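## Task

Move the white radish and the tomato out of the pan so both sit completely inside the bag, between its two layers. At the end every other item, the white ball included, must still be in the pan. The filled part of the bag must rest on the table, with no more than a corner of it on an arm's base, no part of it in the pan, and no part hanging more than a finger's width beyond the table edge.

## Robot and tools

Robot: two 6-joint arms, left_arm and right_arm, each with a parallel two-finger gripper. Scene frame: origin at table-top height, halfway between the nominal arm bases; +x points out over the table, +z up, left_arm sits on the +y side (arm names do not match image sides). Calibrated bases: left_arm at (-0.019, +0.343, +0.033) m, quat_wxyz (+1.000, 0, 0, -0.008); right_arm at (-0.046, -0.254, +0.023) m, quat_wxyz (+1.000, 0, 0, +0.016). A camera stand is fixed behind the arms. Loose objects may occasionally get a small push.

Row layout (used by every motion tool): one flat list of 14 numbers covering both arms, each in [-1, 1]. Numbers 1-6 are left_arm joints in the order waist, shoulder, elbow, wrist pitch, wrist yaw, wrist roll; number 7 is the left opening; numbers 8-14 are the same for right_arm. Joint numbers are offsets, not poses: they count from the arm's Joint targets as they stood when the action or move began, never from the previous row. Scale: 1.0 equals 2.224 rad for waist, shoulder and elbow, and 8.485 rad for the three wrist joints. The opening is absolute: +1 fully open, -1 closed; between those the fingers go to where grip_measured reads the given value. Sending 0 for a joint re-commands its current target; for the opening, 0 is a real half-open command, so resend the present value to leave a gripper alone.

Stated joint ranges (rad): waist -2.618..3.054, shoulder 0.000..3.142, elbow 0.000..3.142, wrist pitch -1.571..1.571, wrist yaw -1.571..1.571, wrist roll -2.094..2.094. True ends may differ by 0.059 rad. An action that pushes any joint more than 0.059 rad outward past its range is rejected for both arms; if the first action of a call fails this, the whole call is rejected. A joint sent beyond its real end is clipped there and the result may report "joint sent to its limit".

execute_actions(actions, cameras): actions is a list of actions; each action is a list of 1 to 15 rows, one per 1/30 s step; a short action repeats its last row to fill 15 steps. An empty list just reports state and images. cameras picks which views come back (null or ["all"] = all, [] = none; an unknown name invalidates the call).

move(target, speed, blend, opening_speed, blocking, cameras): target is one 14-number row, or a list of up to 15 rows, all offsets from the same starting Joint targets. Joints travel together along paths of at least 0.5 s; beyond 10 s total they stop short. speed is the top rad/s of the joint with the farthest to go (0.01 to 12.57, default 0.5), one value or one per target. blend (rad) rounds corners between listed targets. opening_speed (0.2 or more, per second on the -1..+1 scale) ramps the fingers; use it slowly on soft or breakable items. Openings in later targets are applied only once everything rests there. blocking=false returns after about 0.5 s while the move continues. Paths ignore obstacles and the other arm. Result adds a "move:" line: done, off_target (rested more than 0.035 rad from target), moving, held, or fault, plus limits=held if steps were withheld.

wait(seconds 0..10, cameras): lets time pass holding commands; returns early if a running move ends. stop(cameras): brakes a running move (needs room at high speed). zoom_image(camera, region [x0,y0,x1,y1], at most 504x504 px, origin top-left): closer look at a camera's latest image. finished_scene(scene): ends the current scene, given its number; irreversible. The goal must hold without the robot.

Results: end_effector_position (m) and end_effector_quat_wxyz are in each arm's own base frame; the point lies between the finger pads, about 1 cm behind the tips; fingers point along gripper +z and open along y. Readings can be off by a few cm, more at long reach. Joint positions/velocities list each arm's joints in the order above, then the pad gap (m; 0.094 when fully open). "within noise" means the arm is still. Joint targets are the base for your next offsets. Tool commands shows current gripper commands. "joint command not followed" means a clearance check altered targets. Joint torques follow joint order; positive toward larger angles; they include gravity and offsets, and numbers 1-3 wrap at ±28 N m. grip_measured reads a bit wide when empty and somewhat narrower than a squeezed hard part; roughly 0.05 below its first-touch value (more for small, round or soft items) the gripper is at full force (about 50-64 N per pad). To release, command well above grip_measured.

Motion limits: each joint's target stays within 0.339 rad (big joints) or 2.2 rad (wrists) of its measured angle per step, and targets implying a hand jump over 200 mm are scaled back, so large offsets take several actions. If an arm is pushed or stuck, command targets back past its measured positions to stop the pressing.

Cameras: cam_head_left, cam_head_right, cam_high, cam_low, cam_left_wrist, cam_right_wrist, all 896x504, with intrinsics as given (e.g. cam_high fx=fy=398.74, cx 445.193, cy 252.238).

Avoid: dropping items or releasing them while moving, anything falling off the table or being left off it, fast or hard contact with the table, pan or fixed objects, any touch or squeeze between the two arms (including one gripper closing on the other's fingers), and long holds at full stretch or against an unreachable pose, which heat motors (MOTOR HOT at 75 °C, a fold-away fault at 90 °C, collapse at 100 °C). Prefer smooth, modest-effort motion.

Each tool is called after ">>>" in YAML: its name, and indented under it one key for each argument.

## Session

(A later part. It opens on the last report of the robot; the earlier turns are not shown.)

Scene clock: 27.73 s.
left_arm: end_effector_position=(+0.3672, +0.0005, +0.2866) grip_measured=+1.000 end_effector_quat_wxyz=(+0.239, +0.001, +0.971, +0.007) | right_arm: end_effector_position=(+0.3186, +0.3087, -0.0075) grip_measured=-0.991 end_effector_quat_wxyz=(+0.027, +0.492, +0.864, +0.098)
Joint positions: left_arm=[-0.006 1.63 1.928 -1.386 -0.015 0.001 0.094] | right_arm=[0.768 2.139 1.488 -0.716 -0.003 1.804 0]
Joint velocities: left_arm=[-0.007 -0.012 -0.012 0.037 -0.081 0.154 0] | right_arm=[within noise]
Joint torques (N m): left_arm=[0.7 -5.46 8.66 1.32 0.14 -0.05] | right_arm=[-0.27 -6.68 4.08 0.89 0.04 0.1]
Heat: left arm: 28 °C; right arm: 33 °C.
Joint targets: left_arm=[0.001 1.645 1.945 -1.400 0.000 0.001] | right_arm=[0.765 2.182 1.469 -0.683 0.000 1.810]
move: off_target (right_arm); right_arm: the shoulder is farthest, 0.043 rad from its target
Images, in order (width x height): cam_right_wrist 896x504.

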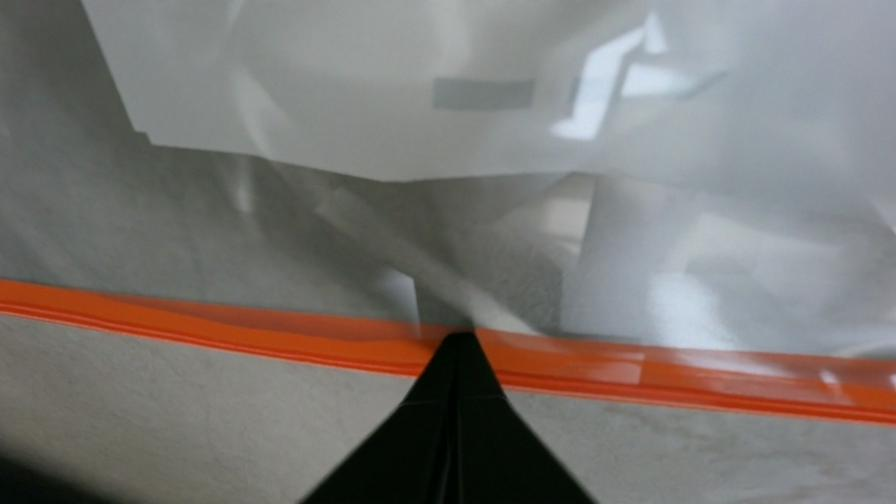

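>>> move:
  target: [0,0,0,0,0,0,1,0,-0.0499,0.070,-0.0291,0,0,-1]
  speed: 0.25
  cameras: ["cam_right_wrist","cam_low"]

>>> zoom_image:
  camera: "cam_right_wrist"
  region: [200, 200, 700, 400]

Scene clock: 29.63 s.
left_arm: end_effector_position=(+0.3672, +0.0005, +0.2866) grip_measured=+1.000 end_effector_quat_wxyz=(+0.239, +0.001, +0.971, +0.007) | right_arm: end_effector_position=(+0.3100, +0.3004, +0.0221) grip_measured=-0.991 end_effector_quat_wxyz=(+0.016, +0.494, +0.867, +0.061)
Joint positions: left_arm=[-0.006 1.63 1.928 -1.386 -0.015 0.001 0.094] | right_arm=[0.768 2.122 1.6 -0.923 -0.003 1.804 0]
Joint velocities: within noise
Joint torques (N m): left_arm=[0.7 -5.46 8.64 1.31 0.15 -0.05] | right_arm=[-0.25 -14.94 8.31 0.32 0.05 0.11]
Heat: left arm: 28 °C; right arm: 34 °C.
Joint targets: left_arm=[0.001 1.645 1.945 -1.400 0.000 0.001] | right_arm=[0.765 2.071 1.625 -0.930 0.000 1.810]
move: off_target (right_arm); right_arm: the shoulder is farthest, 0.051 rad from its target
Images, in order (width x height): cam_low 896x504, cam_right_wrist 896x504.

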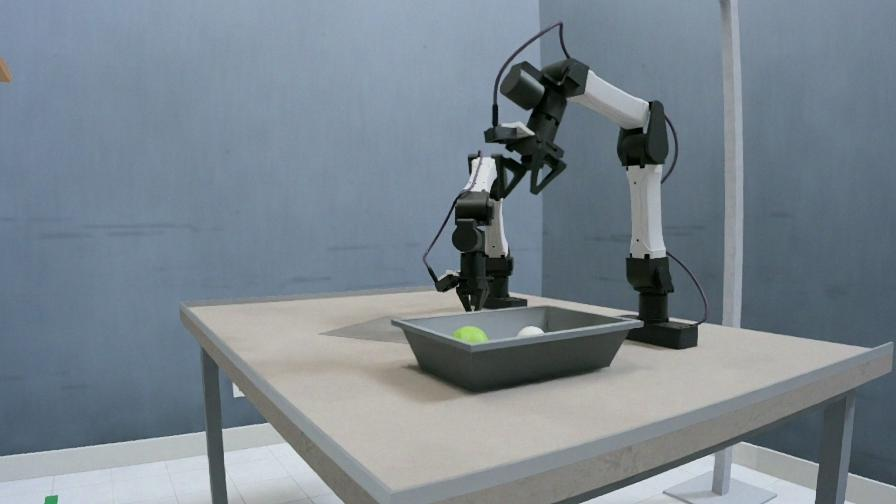

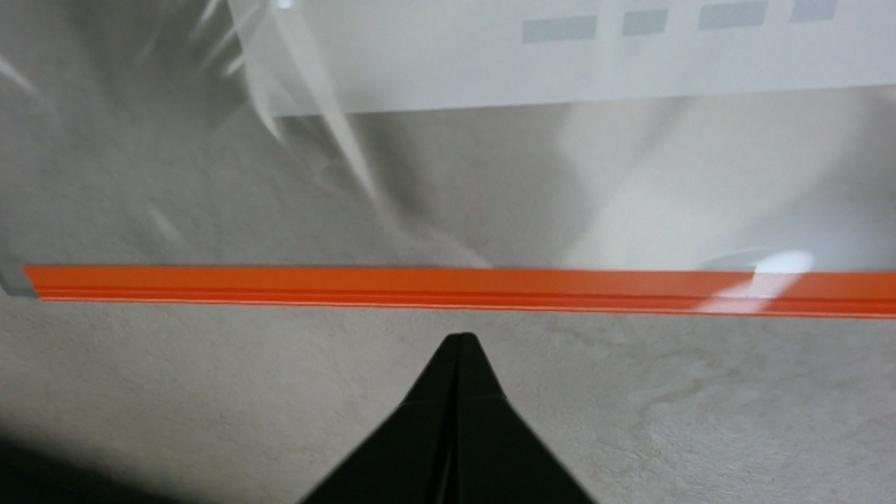

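Scaled by 1.008 from the camera's 896x504 image, which has a finer 1280x720 frame.

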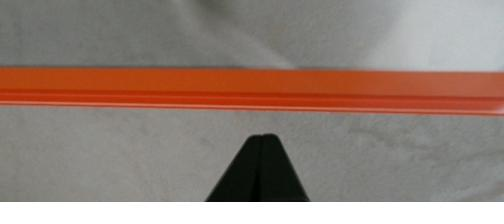

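>>> move:
  target:
    - [0,0,0,0,0,0,1,-0.0153,0,0,0,0,-0.185,0.05]
    - [0,0,0,0,0,0,1,-0.0153,0.0499,-0.0701,0.0291,0,-0.185,0.05]
  speed: [1.0,0.25]
  cameras: ["cam_right_wrist"]

>>> move:
  target: [0,0,0,0,0,0,1,0,0,0,0,0,0,-1]
  opening_speed: 0.6
  cameras: ["cam_right_wrist"]

>>> zoom_image:
  camera: "cam_right_wrist"
  region: [200, 150, 700, 450]

Scene clock: 33.50 s.
left_arm: end_effector_position=(+0.3672, +0.0005, +0.2866) grip_measured=+1.000 end_effector_quat_wxyz=(+0.239, +0.001, +0.971, +0.007) | right_arm: end_effector_position=(+0.3258, +0.2961, -0.0072) grip_measured=+0.049 end_effector_quat_wxyz=(+0.081, -0.242, +0.966, +0.043)
Joint positions: left_arm=[-0.006 1.63 1.928 -1.386 -0.015 0.001 0.094] | right_arm=[0.738 2.142 1.499 -0.743 0 0.248 0.049]
Joint velocities: within noise
Joint torques (N m): left_arm=[0.73 -5.44 8.65 1.32 0.14 -0.04] | right_arm=[-0.61 -6.98 3.14 1.22 -0.01 -0.03]
Heat: left arm: 29 °C; right arm: 35 °C.
Joint targets: left_arm=[0.001 1.645 1.945 -1.400 0.000 0.001] | right_arm=[0.731 2.182 1.469 -0.683 0.000 0.240]
move: off_target (right_arm); right_arm: the wrist pitch is farthest, 0.060 rad from its target
Images, in order (width x height): cam_right_wrist 896x504.

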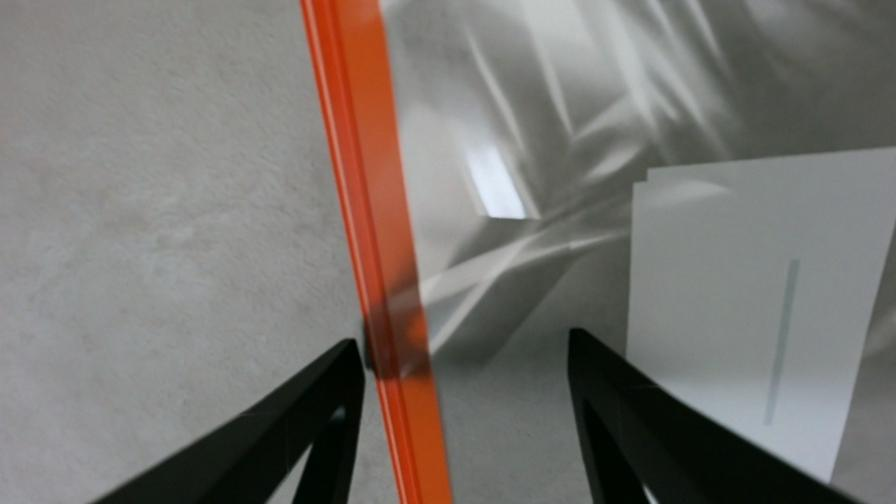

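Scene clock: 35.47 s.
left_arm: end_effector_position=(+0.3672, +0.0004, +0.2866) grip_measured=+1.000 end_effector_quat_wxyz=(+0.239, +0.002, +0.971, +0.007) | right_arm: end_effector_position=(+0.3375, +0.2973, -0.0069) grip_measured=-0.991 end_effector_quat_wxyz=(+0.105, -0.237, +0.965, +0.043)
Joint positions: left_arm=[-0.006 1.63 1.928 -1.386 -0.015 0.001 0.094] | right_arm=[0.731 2.142 1.491 -0.693 0.023 0.246 0]
Joint velocities: within noise
Joint torques (N m): left_arm=[0.7 -5.39 8.65 1.33 0.15 -0.05] | right_arm=[0.03 -7.13 3.92 0.79 -0.22 -0.02]
Heat: left arm: 29 °C; right arm: 35 °C.
Joint targets: left_arm=[0.001 1.645 1.945 -1.400 0.000 0.001] | right_arm=[0.731 2.182 1.469 -0.683 0.000 0.240]
move: off_target (right_arm); right_arm: the shoulder is farthest, 0.040 rad from its target
Images, in order (width x height): cam_right_wrist 896x504.

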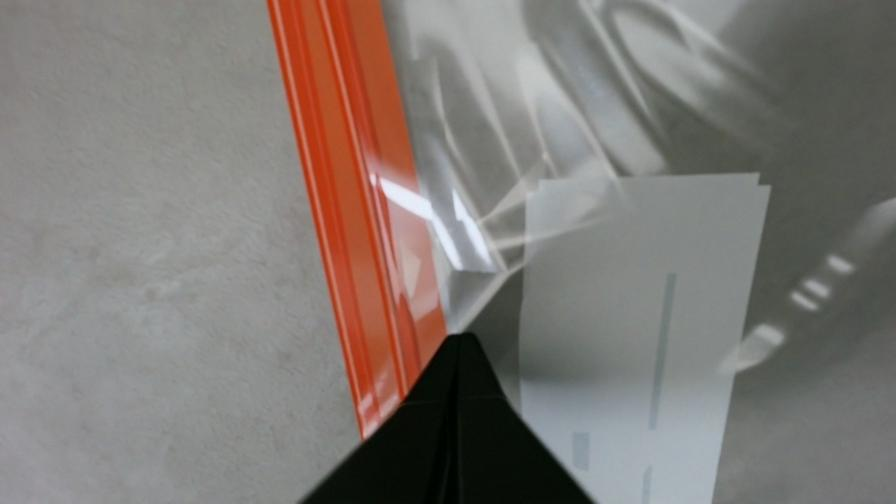

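Scaled by 1.008 from the camera's 896x504 image, which has a finer 1280x720 frame.

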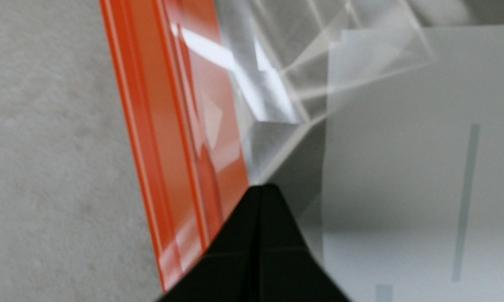

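>>> move:
  target: [0,0,0,0,0,0,1,0,-0.0549,0.070,-0.0291,0,0,-1]
  speed: 0.25
  cameras: ["cam_right_wrist","cam_low","cam_high"]

Scene clock: 37.30 s.
left_arm: end_effector_position=(+0.3672, +0.0004, +0.2866) grip_measured=+1.000 end_effector_quat_wxyz=(+0.239, +0.002, +0.971, +0.007) | right_arm: end_effector_position=(+0.3231, +0.2877, +0.0279) grip_measured=-0.991 end_effector_quat_wxyz=(+0.063, -0.239, +0.969, +0.029)
Joint positions: left_arm=[-0.006 1.63 1.928 -1.386 -0.015 0.001 0.094] | right_arm=[0.731 2.109 1.601 -0.925 0.009 0.246 0]
Joint velocities: within noise
Joint torques (N m): left_arm=[0.7 -5.39 8.64 1.32 0.14 -0.06] | right_arm=[0.06 -14.74 8.36 0.49 -0.09 -0.02]
Heat: left arm: 29 °C; right arm: 36 °C.
Joint targets: left_arm=[0.001 1.645 1.945 -1.400 0.000 0.001] | right_arm=[0.731 2.060 1.625 -0.930 0.000 0.240]
move: off_target (right_arm); right_arm: the shoulder is farthest, 0.049 rad from its target
Images, in order (width x height): cam_high 896x504, cam_low 896x504, cam_right_wrist 896x504.

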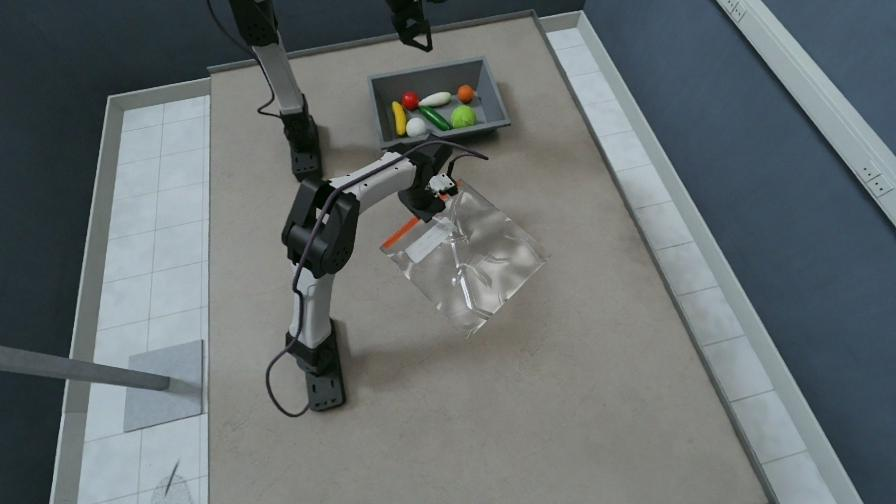

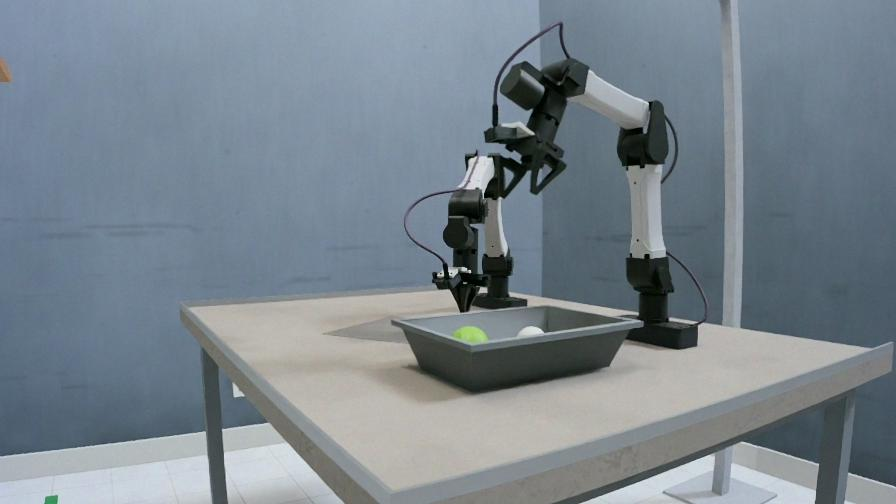

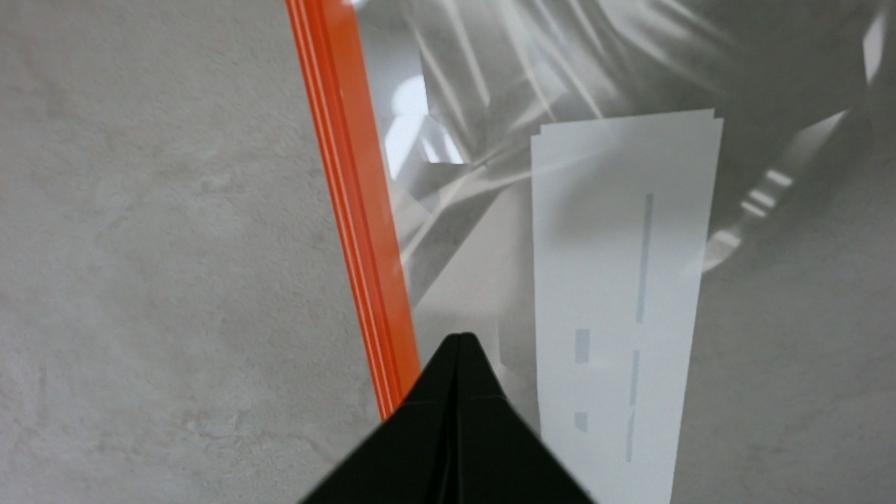

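>>> move:
  target:
    - [0,0,0,0,0,0,1,-0.0135,0,0,0,0,0,0.6]
    - [0,0,0,0,0,0,1,-0.0135,0.0594,-0.0755,0.0317,0,0,0.6]
  speed: [1.0,0.3]
  cameras: ["cam_right_wrist"]

>>> move:
  target: [0,0,0,0,0,0,1,0,0,0,0,0,0,-1]
  opening_speed: 0.8
  cameras: ["cam_right_wrist"]

>>> zoom_image:
  camera: "cam_right_wrist"
  region: [200, 150, 700, 450]

Scene clock: 40.13 s.
left_arm: end_effector_position=(+0.3672, +0.0004, +0.2866) grip_measured=+1.000 end_effector_quat_wxyz=(+0.239, +0.002, +0.971, +0.007) | right_arm: end_effector_position=(+0.3361, +0.2846, -0.0076) grip_measured=+0.599 end_effector_quat_wxyz=(+0.085, -0.226, +0.969, +0.039)
Joint positions: left_arm=[-0.006 1.63 1.928 -1.386 -0.015 0.001 0.094] | right_arm=[0.706 2.141 1.494 -0.736 0.009 0.246 0.075]
Joint velocities: within noise
Joint torques (N m): left_arm=[0.68 -5.44 8.65 1.33 0.15 -0.04] | right_arm=[-0.49 -6 2.37 1.38 -0.09 -0.02]
Heat: left arm: 29 °C; right arm: 38 °C.
Joint targets: left_arm=[0.001 1.645 1.945 -1.400 0.000 0.001] | right_arm=[0.701 2.192 1.457 -0.661 0.000 0.240]
move: off_target (right_arm); right_arm: the wrist pitch is farthest, 0.075 rad from its target
Images, in order (width x height): cam_right_wrist 896x504.

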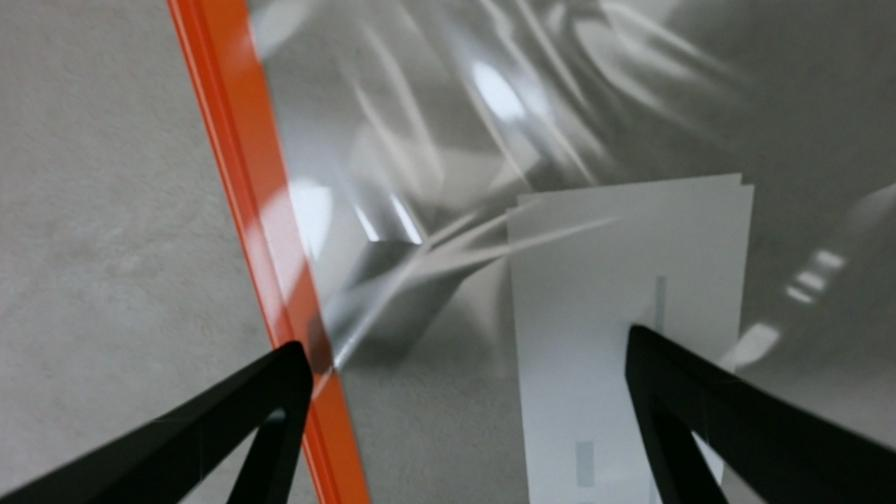

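Scene clock: 42.33 s.
left_arm: end_effector_position=(+0.3672, +0.0004, +0.2866) grip_measured=+1.000 end_effector_quat_wxyz=(+0.239, +0.002, +0.971, +0.007) | right_arm: end_effector_position=(+0.3513, +0.2899, -0.0067) grip_measured=-0.986 end_effector_quat_wxyz=(+0.119, -0.222, +0.967, +0.046)
Joint positions: left_arm=[-0.006 1.63 1.928 -1.386 -0.015 0.001 0.094] | right_arm=[0.7 2.141 1.482 -0.657 0.027 0.246 0.001]
Joint velocities: within noise
Joint torques (N m): left_arm=[0.73 -5.42 8.66 1.33 0.14 -0.06] | right_arm=[0.13 -6.13 3.64 0.71 -0.25 -0.01]
Heat: left arm: 29 °C; right arm: 37 °C.
Joint targets: left_arm=[0.001 1.645 1.945 -1.400 0.000 0.001] | right_arm=[0.701 2.192 1.457 -0.661 0.000 0.241]
move: off_target (right_arm); right_arm: the shoulder is farthest, 0.051 rad from its target
Images, in order (width x height): cam_right_wrist 896x504.

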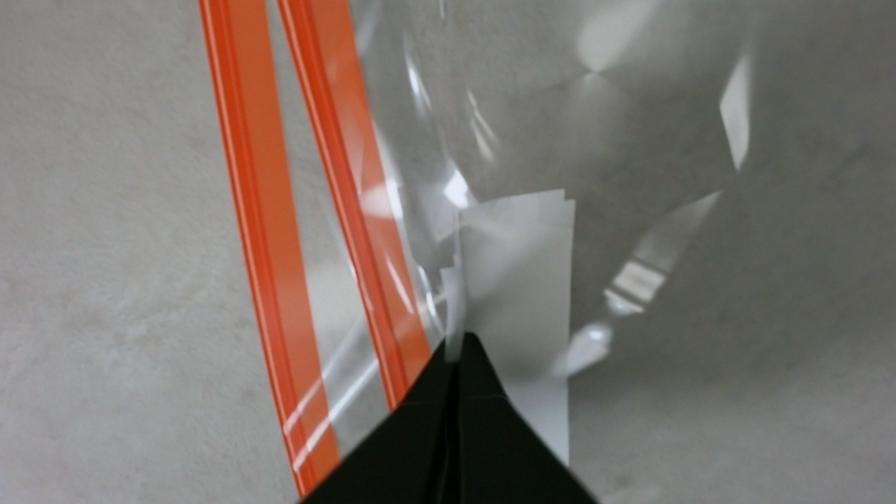

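Scaled by 1.008 from the camera's 896x504 image, which has a finer 1280x720 frame.

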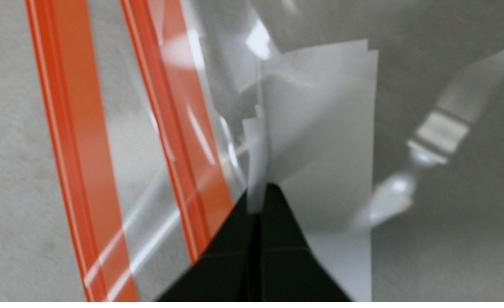

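>>> move:
  target: [0,0,0,0,0,0,1,0,-0.0594,0.0441,-0.0111,0,0,-1]
  speed: 0.15
  cameras: ["cam_right_wrist"]

Scene clock: 44.30 s.
left_arm: end_effector_position=(+0.3672, +0.0004, +0.2866) grip_measured=+1.000 end_effector_quat_wxyz=(+0.239, +0.002, +0.971, +0.007) | right_arm: end_effector_position=(+0.3469, +0.2901, +0.0152) grip_measured=-0.987 end_effector_quat_wxyz=(+0.108, -0.223, +0.967, +0.050)
Joint positions: left_arm=[-0.006 1.63 1.928 -1.386 -0.015 0.001 0.094] | right_arm=[0.7 2.11 1.53 -0.752 0.009 0.246 0.001]
Joint velocities: within noise
Joint torques (N m): left_arm=[0.7 -5.44 8.64 1.31 0.15 -0.05] | right_arm=[0.12 -14.93 8.47 0.67 -0.1 -0.01]
Heat: left arm: 29 °C; right arm: 38 °C.
Joint targets: left_arm=[0.001 1.645 1.945 -1.400 0.000 0.001] | right_arm=[0.701 2.060 1.555 -0.755 0.000 0.241]
move: off_target (right_arm); right_arm: the shoulder is farthest, 0.050 rad from its target
Images, in order (width x height): cam_right_wrist 896x504.

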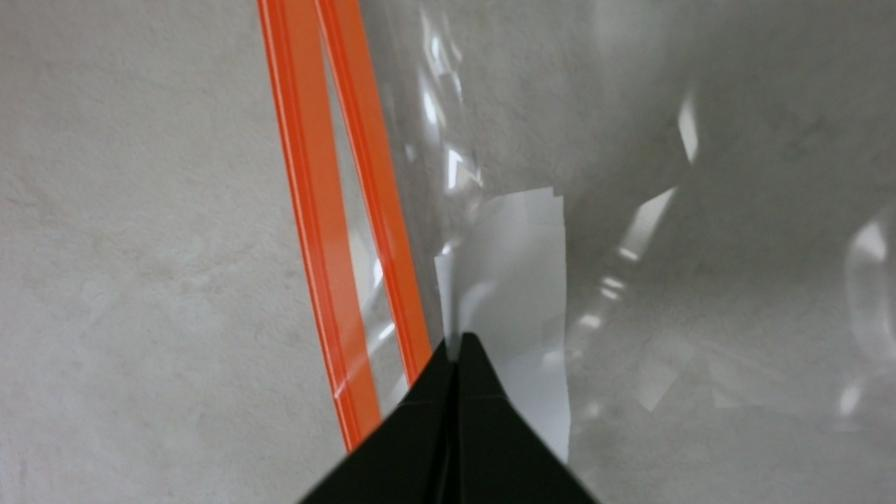

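Gripped. Lift further.

>>> move:
  target: [0,0,0,0,0,0,1,0,-0.0267,0.0557,-0.0204,0,0,-1]
  speed: 0.15
  cameras: ["cam_right_wrist","cam_low","cam_high","cam_head_left"]

Scene clock: 46.27 s.
left_arm: end_effector_position=(+0.3672, +0.0004, +0.2866) grip_measured=+1.000 end_effector_quat_wxyz=(+0.239, +0.002, +0.971, +0.007) | right_arm: end_effector_position=(+0.3460, +0.2895, +0.0660) grip_measured=-0.987 end_effector_quat_wxyz=(+0.110, -0.223, +0.967, +0.051)
Joint positions: left_arm=[-0.006 1.63 1.928 -1.386 -0.015 0.001 0.094] | right_arm=[0.7 2.053 1.651 -0.926 0.009 0.246 0.001]
Joint velocities: within noise
Joint torques (N m): left_arm=[0.73 -5.44 8.7 1.32 0.15 -0.05] | right_arm=[0.13 -14.97 8.98 0.72 -0.1 0.01]
Heat: left arm: 29 °C; right arm: 39 °C.
Joint targets: left_arm=[0.001 1.645 1.945 -1.400 0.000 0.001] | right_arm=[0.701 2.001 1.679 -0.928 0.000 0.241]
move: off_target (right_arm); right_arm: the shoulder is farthest, 0.053 rad from its target
Images, in order (width x height): cam_head_left 896x504, cam_high 896x504, cam_low 896x504, cam_right_wrist 896x504.

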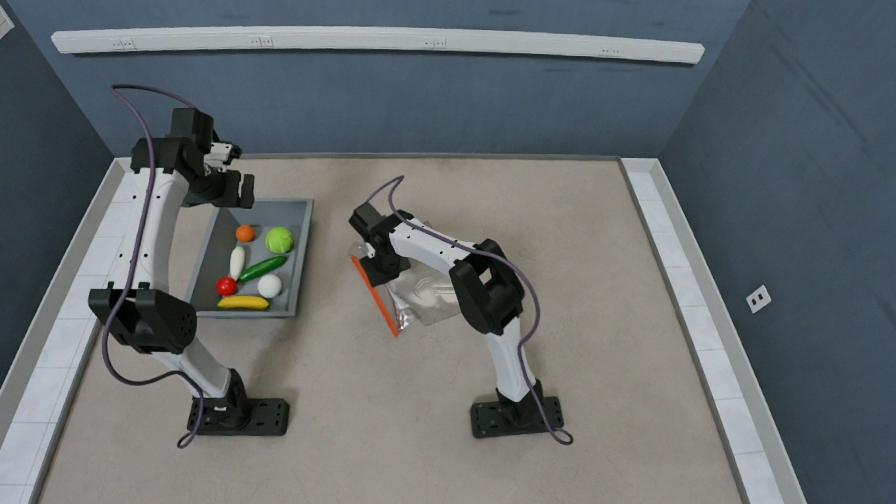

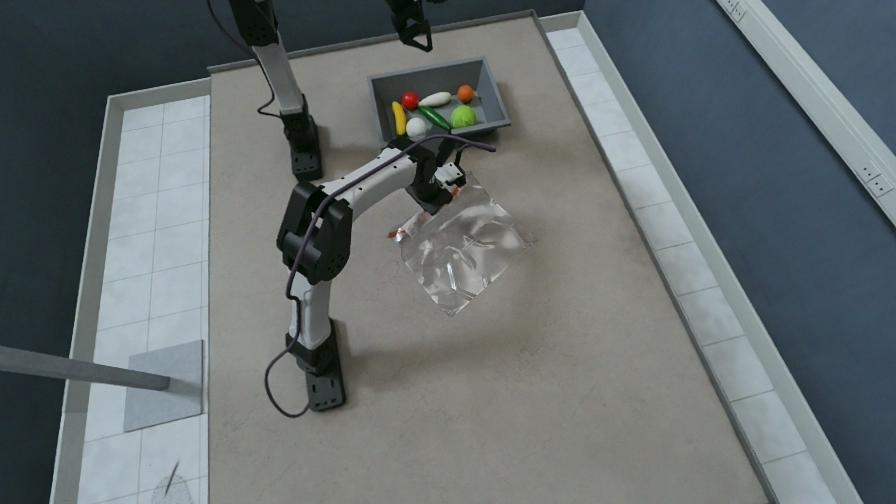

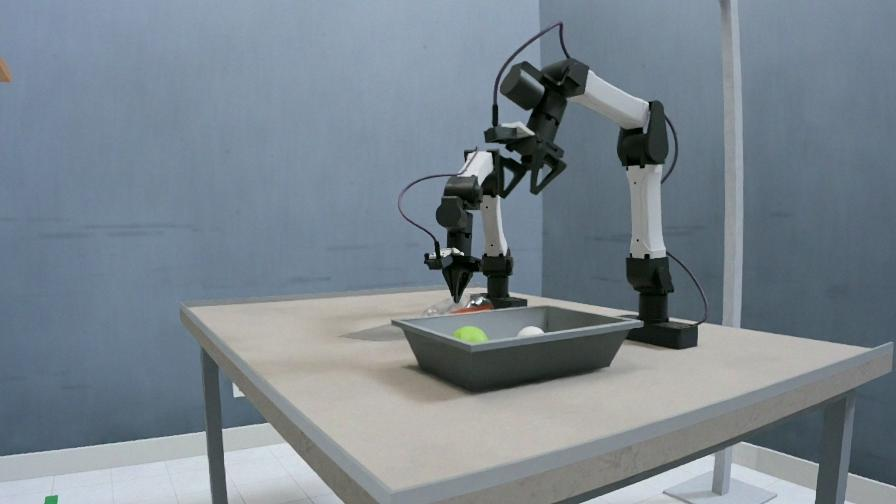

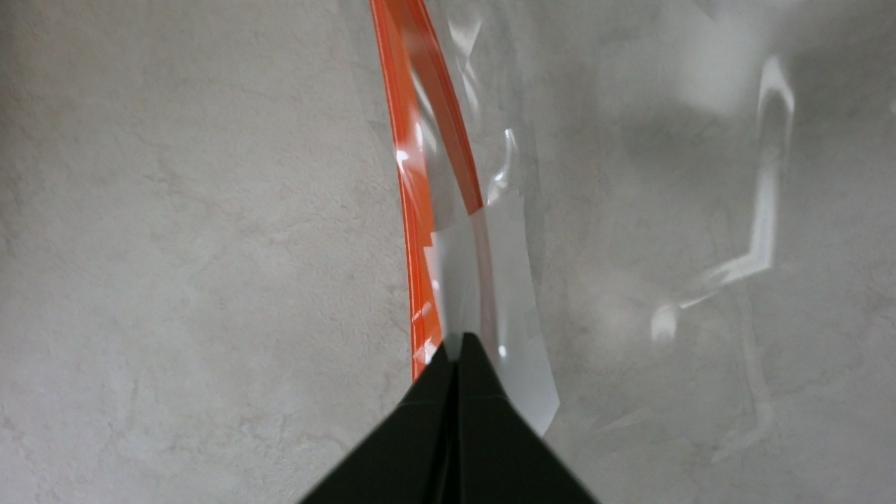

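>>> move:
  target: [0.0778,0.0243,-0.2496,0.0541,0,0,0.2,-0.1448,0.1299,0.1353,-0.0422,-0.0939,-0.0414,-1]
  speed: 0.4

Scene clock: 52.73 s.
left_arm: end_effector_position=(+0.3781, +0.0669, +0.1303) grip_measured=+0.202 end_effector_quat_wxyz=(+0.166, -0.084, +0.982, +0.021) | right_arm: end_effector_position=(+0.3592, +0.2757, +0.0971) grip_measured=-0.987 end_effector_quat_wxyz=(-0.067, -0.215, +0.899, +0.375)
Joint positions: left_arm=[0.168 1.685 1.4 -0.95 -0.015 0.001 0.056] | right_arm=[0.38 2.273 1.952 -1.28 -0.782 -0.102 0.001]
Joint velocities: within noise
Joint torques (N m): left_arm=[0.68 -6.69 6.65 1.24 0.14 -0.05] | right_arm=[-0.24 -10.13 8.59 0.16 -0.55 -0.1]
Heat: left arm: 30 °C; right arm: 41 °C.
Joint targets: left_arm=[0.174 1.699 1.390 -0.941 0.000 0.001] | right_arm=[0.379 2.290 1.980 -1.286 -0.797 -0.111]
move: done

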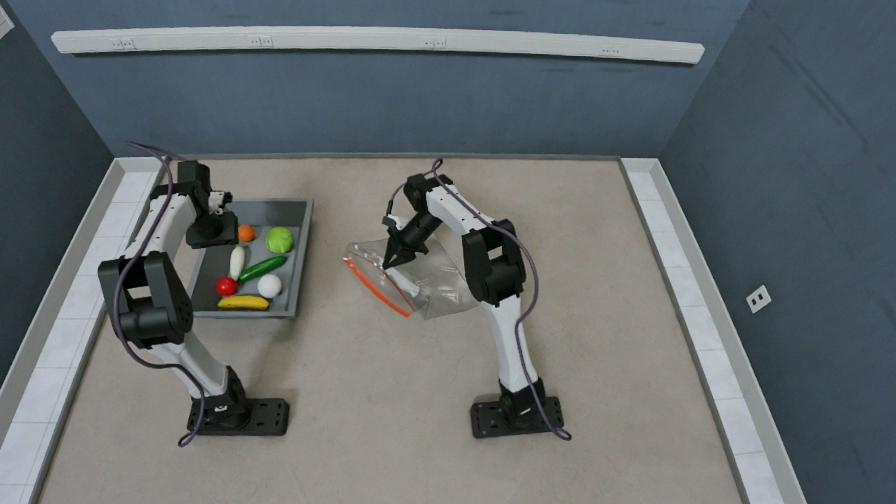

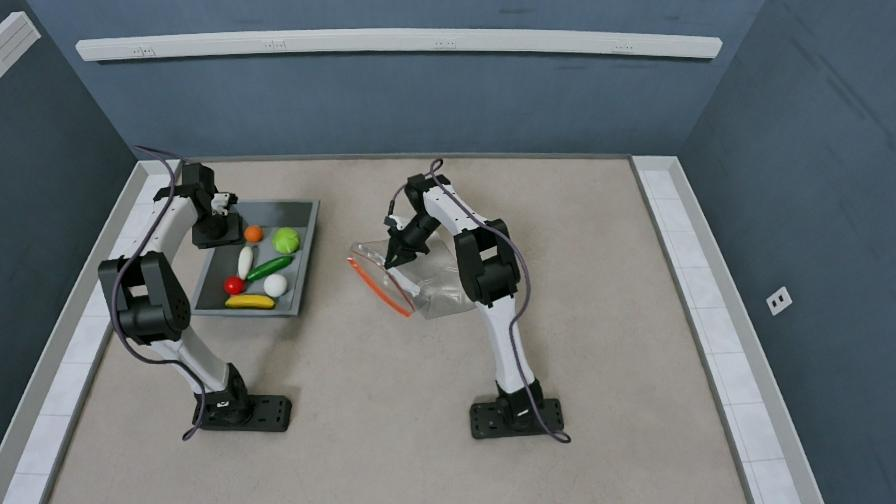

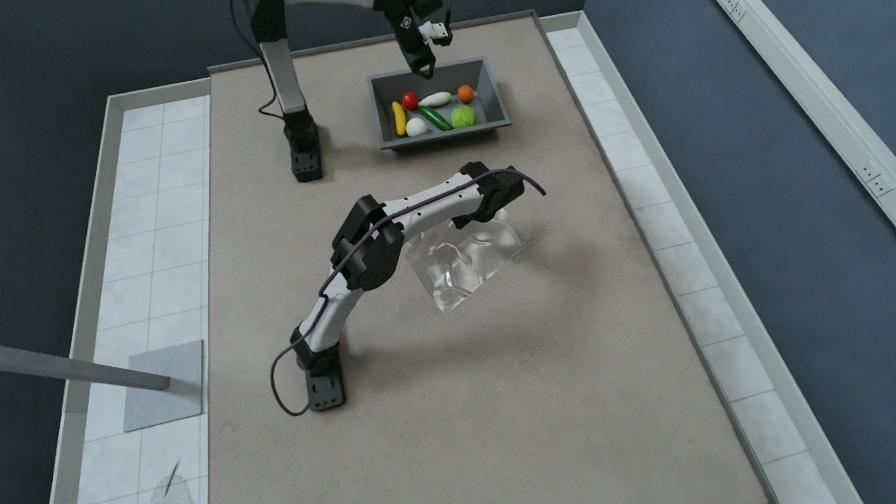

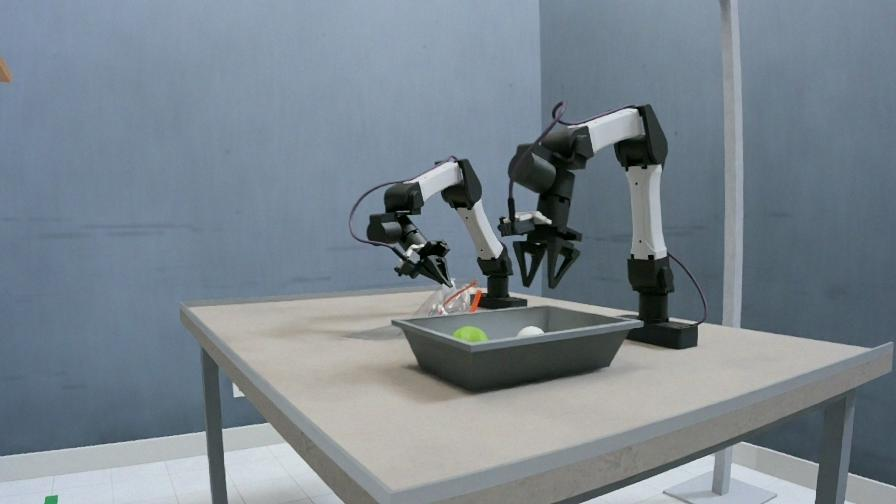

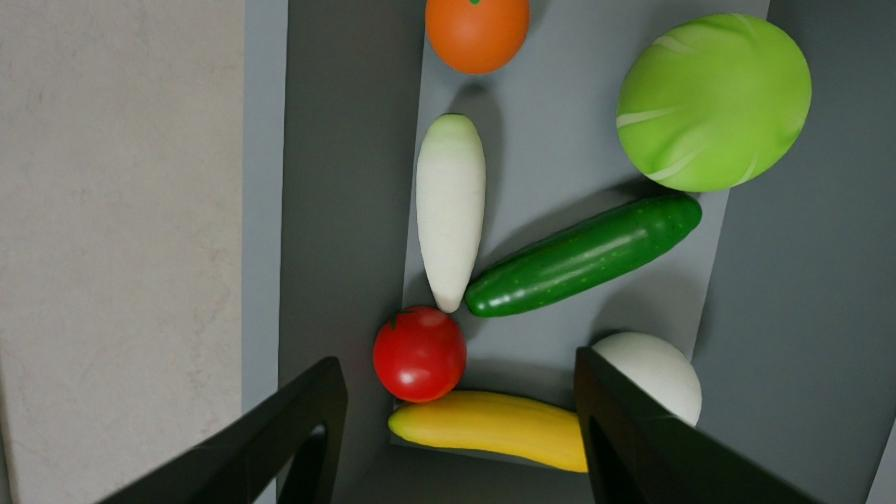

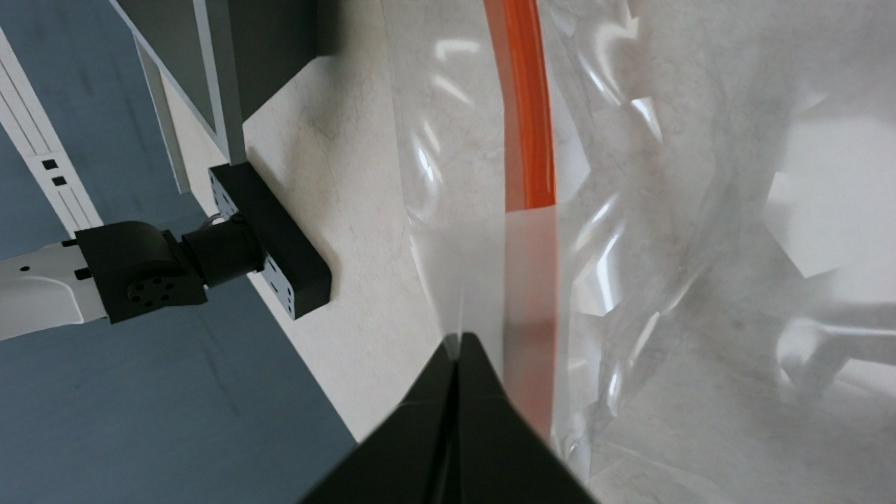

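>>> zoom_image:
  camera: "cam_low"
  region: [360, 230, 520, 330]

>>> zoom_image:
  camera: "cam_head_left"
  region: [320, 210, 500, 340]

Scaled by 3.150 from the camera's 896x504 image, which has a finer 1280x720 frame.

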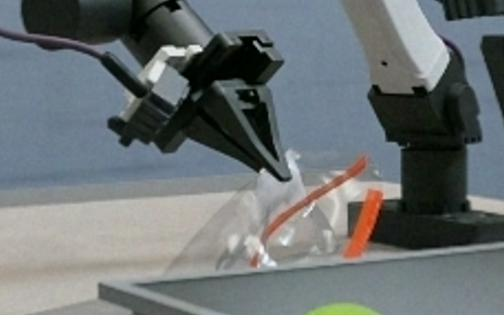

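Scaled by 2.800 from the camera's 896x504 image, which has a finer 1280x720 frame.

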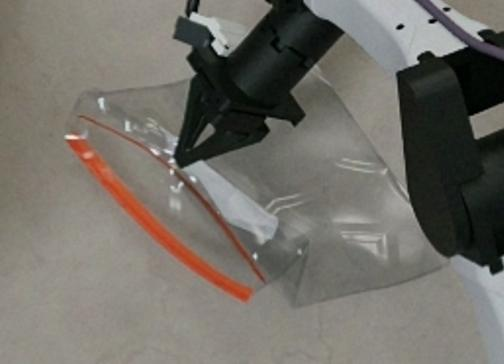

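>>> move:
  target: [0.0067,0.0881,-0.0854,0.0381,0,0,0.2,0,0,0,0,0,0,-1]
  speed: 0.4
  cameras: ["cam_left_wrist","cam_high"]

Scene clock: 55.47 s.
left_arm: end_effector_position=(+0.3887, +0.0740, +0.0195) grip_measured=+0.202 end_effector_quat_wxyz=(+0.133, -0.090, +0.987, +0.019) | right_arm: end_effector_position=(+0.3591, +0.2758, +0.0972) grip_measured=-0.987 end_effector_quat_wxyz=(-0.067, -0.215, +0.899, +0.376)
Joint positions: left_arm=[0.182 1.883 1.208 -0.627 -0.015 0.001 0.056] | right_arm=[0.38 2.273 1.952 -1.28 -0.783 -0.103 0.001]
Joint velocities: within noise
Joint torques (N m): left_arm=[0.7 -7.97 6.17 1.15 0.13 -0.05] | right_arm=[-0.1 -10.13 8.59 0.18 -0.53 -0.09]
Heat: left arm: 30 °C; right arm: 41 °C.
Joint targets: left_arm=[0.188 1.895 1.200 -0.618 0.000 0.001] | right_arm=[0.379 2.290 1.980 -1.286 -0.797 -0.111]
move: done
Images, in order (width x height): cam_high 896x504, cam_left_wrist 896x504.

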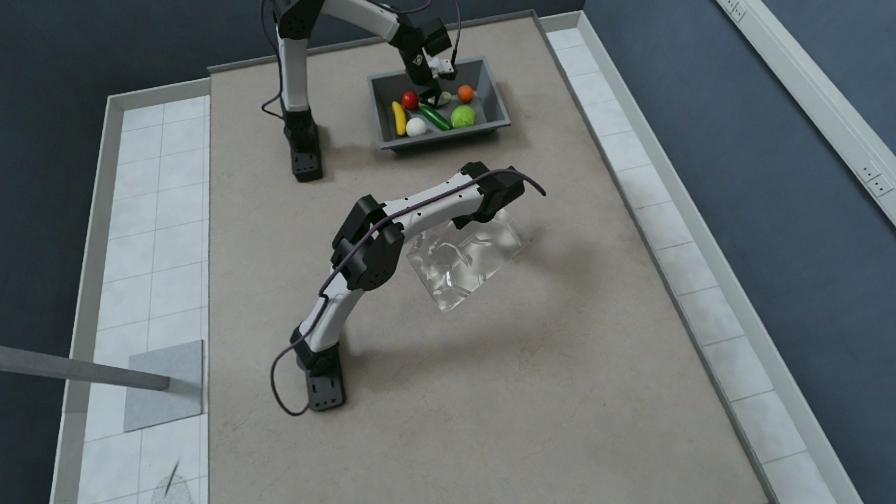

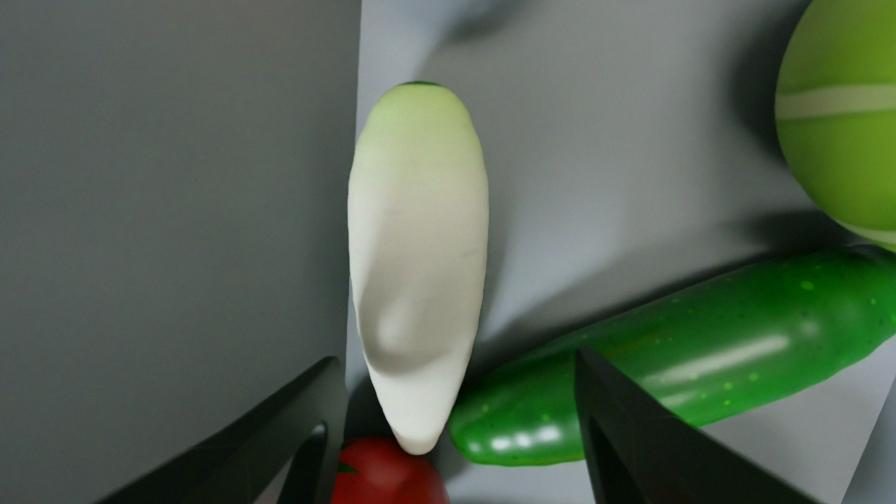

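>>> move:
  target: [0.0128,0.0454,0.0207,0.0068,0,0,0.2,0,0,0,0,0,0,-1]
  speed: 0.2
  cameras: ["cam_left_wrist"]

Scene clock: 64.53 s.
left_arm: end_effector_position=(+0.3956, +0.0854, -0.0078) grip_measured=+0.201 end_effector_quat_wxyz=(+0.122, -0.104, +0.987, +0.016) | right_arm: end_effector_position=(+0.3591, +0.2759, +0.0973) grip_measured=-0.987 end_effector_quat_wxyz=(-0.067, -0.215, +0.899, +0.376)
Joint positions: left_arm=[0.21 1.976 1.225 -0.573 -0.007 0.001 0.056] | right_arm=[0.38 2.273 1.952 -1.28 -0.783 -0.103 0.001]
Joint velocities: within noise
Joint torques (N m): left_arm=[0.76 -7.94 8.7 1.12 0.08 -0.04] | right_arm=[-0.1 -10.11 8.59 0.18 -0.53 -0.08]
Heat: left arm: 30 °C; right arm: 40 °C.
Joint targets: left_arm=[0.217 1.996 1.246 -0.560 0.000 0.001] | right_arm=[0.379 2.290 1.980 -1.286 -0.797 -0.111]
move: done
Images, in order (width x height): cam_left_wrist 896x504.

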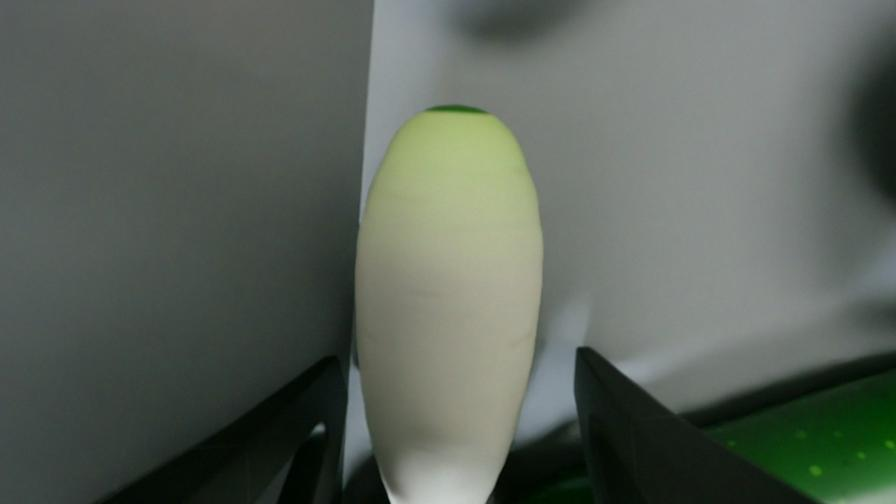

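>>> move:
  target:
    - [0.0027,0.0135,0.0333,-0.0024,0,0,0.2,0,0,0,0,0,0,-1]
    - [0.0027,0.0135,0.0333,-0.0024,0,0,-0.5,0,0,0,0,0,0,-1]
  speed: 0.2
  opening_speed: 0.8
  cameras: ["cam_left_wrist"]

Scene clock: 67.13 s.
left_arm: end_effector_position=(+0.4181, +0.0923, +0.0031) grip_measured=-0.409 end_effector_quat_wxyz=(+0.146, -0.107, +0.983, +0.017) | right_arm: end_effector_position=(+0.3591, +0.2759, +0.0973) grip_measured=-0.987 end_effector_quat_wxyz=(-0.067, -0.215, +0.899, +0.376)
Joint positions: left_arm=[0.216 2.003 1.3 -0.573 -0.002 0.001 0.028] | right_arm=[0.38 2.273 1.952 -1.28 -0.783 -0.103 0.001]
Joint velocities: within noise
Joint torques (N m): left_arm=[0.72 -8.09 8.91 1 0.03 -0.05] | right_arm=[-0.13 -10.11 8.59 0.18 -0.53 -0.08]
Heat: left arm: 30 °C; right arm: 40 °C.
Joint targets: left_arm=[0.223 2.026 1.320 -0.580 0.000 0.001] | right_arm=[0.379 2.290 1.980 -1.286 -0.797 -0.111]
move: done
Images, in order (width x height): cam_left_wrist 896x504.

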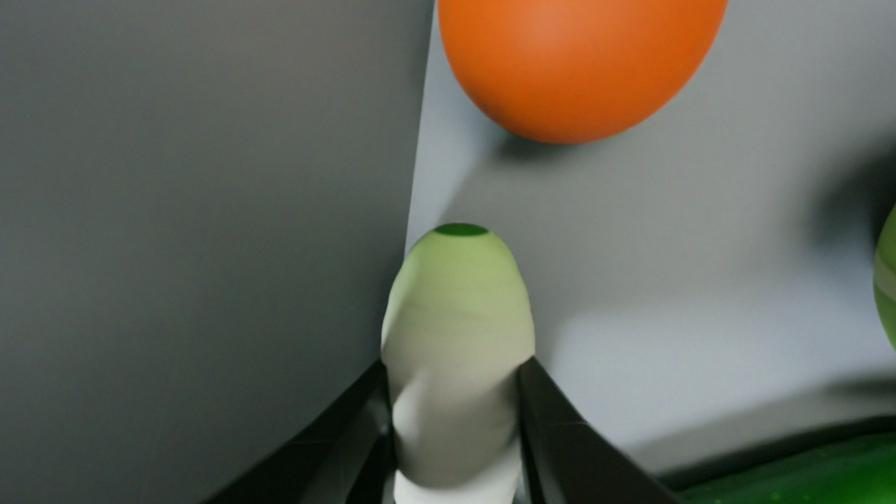

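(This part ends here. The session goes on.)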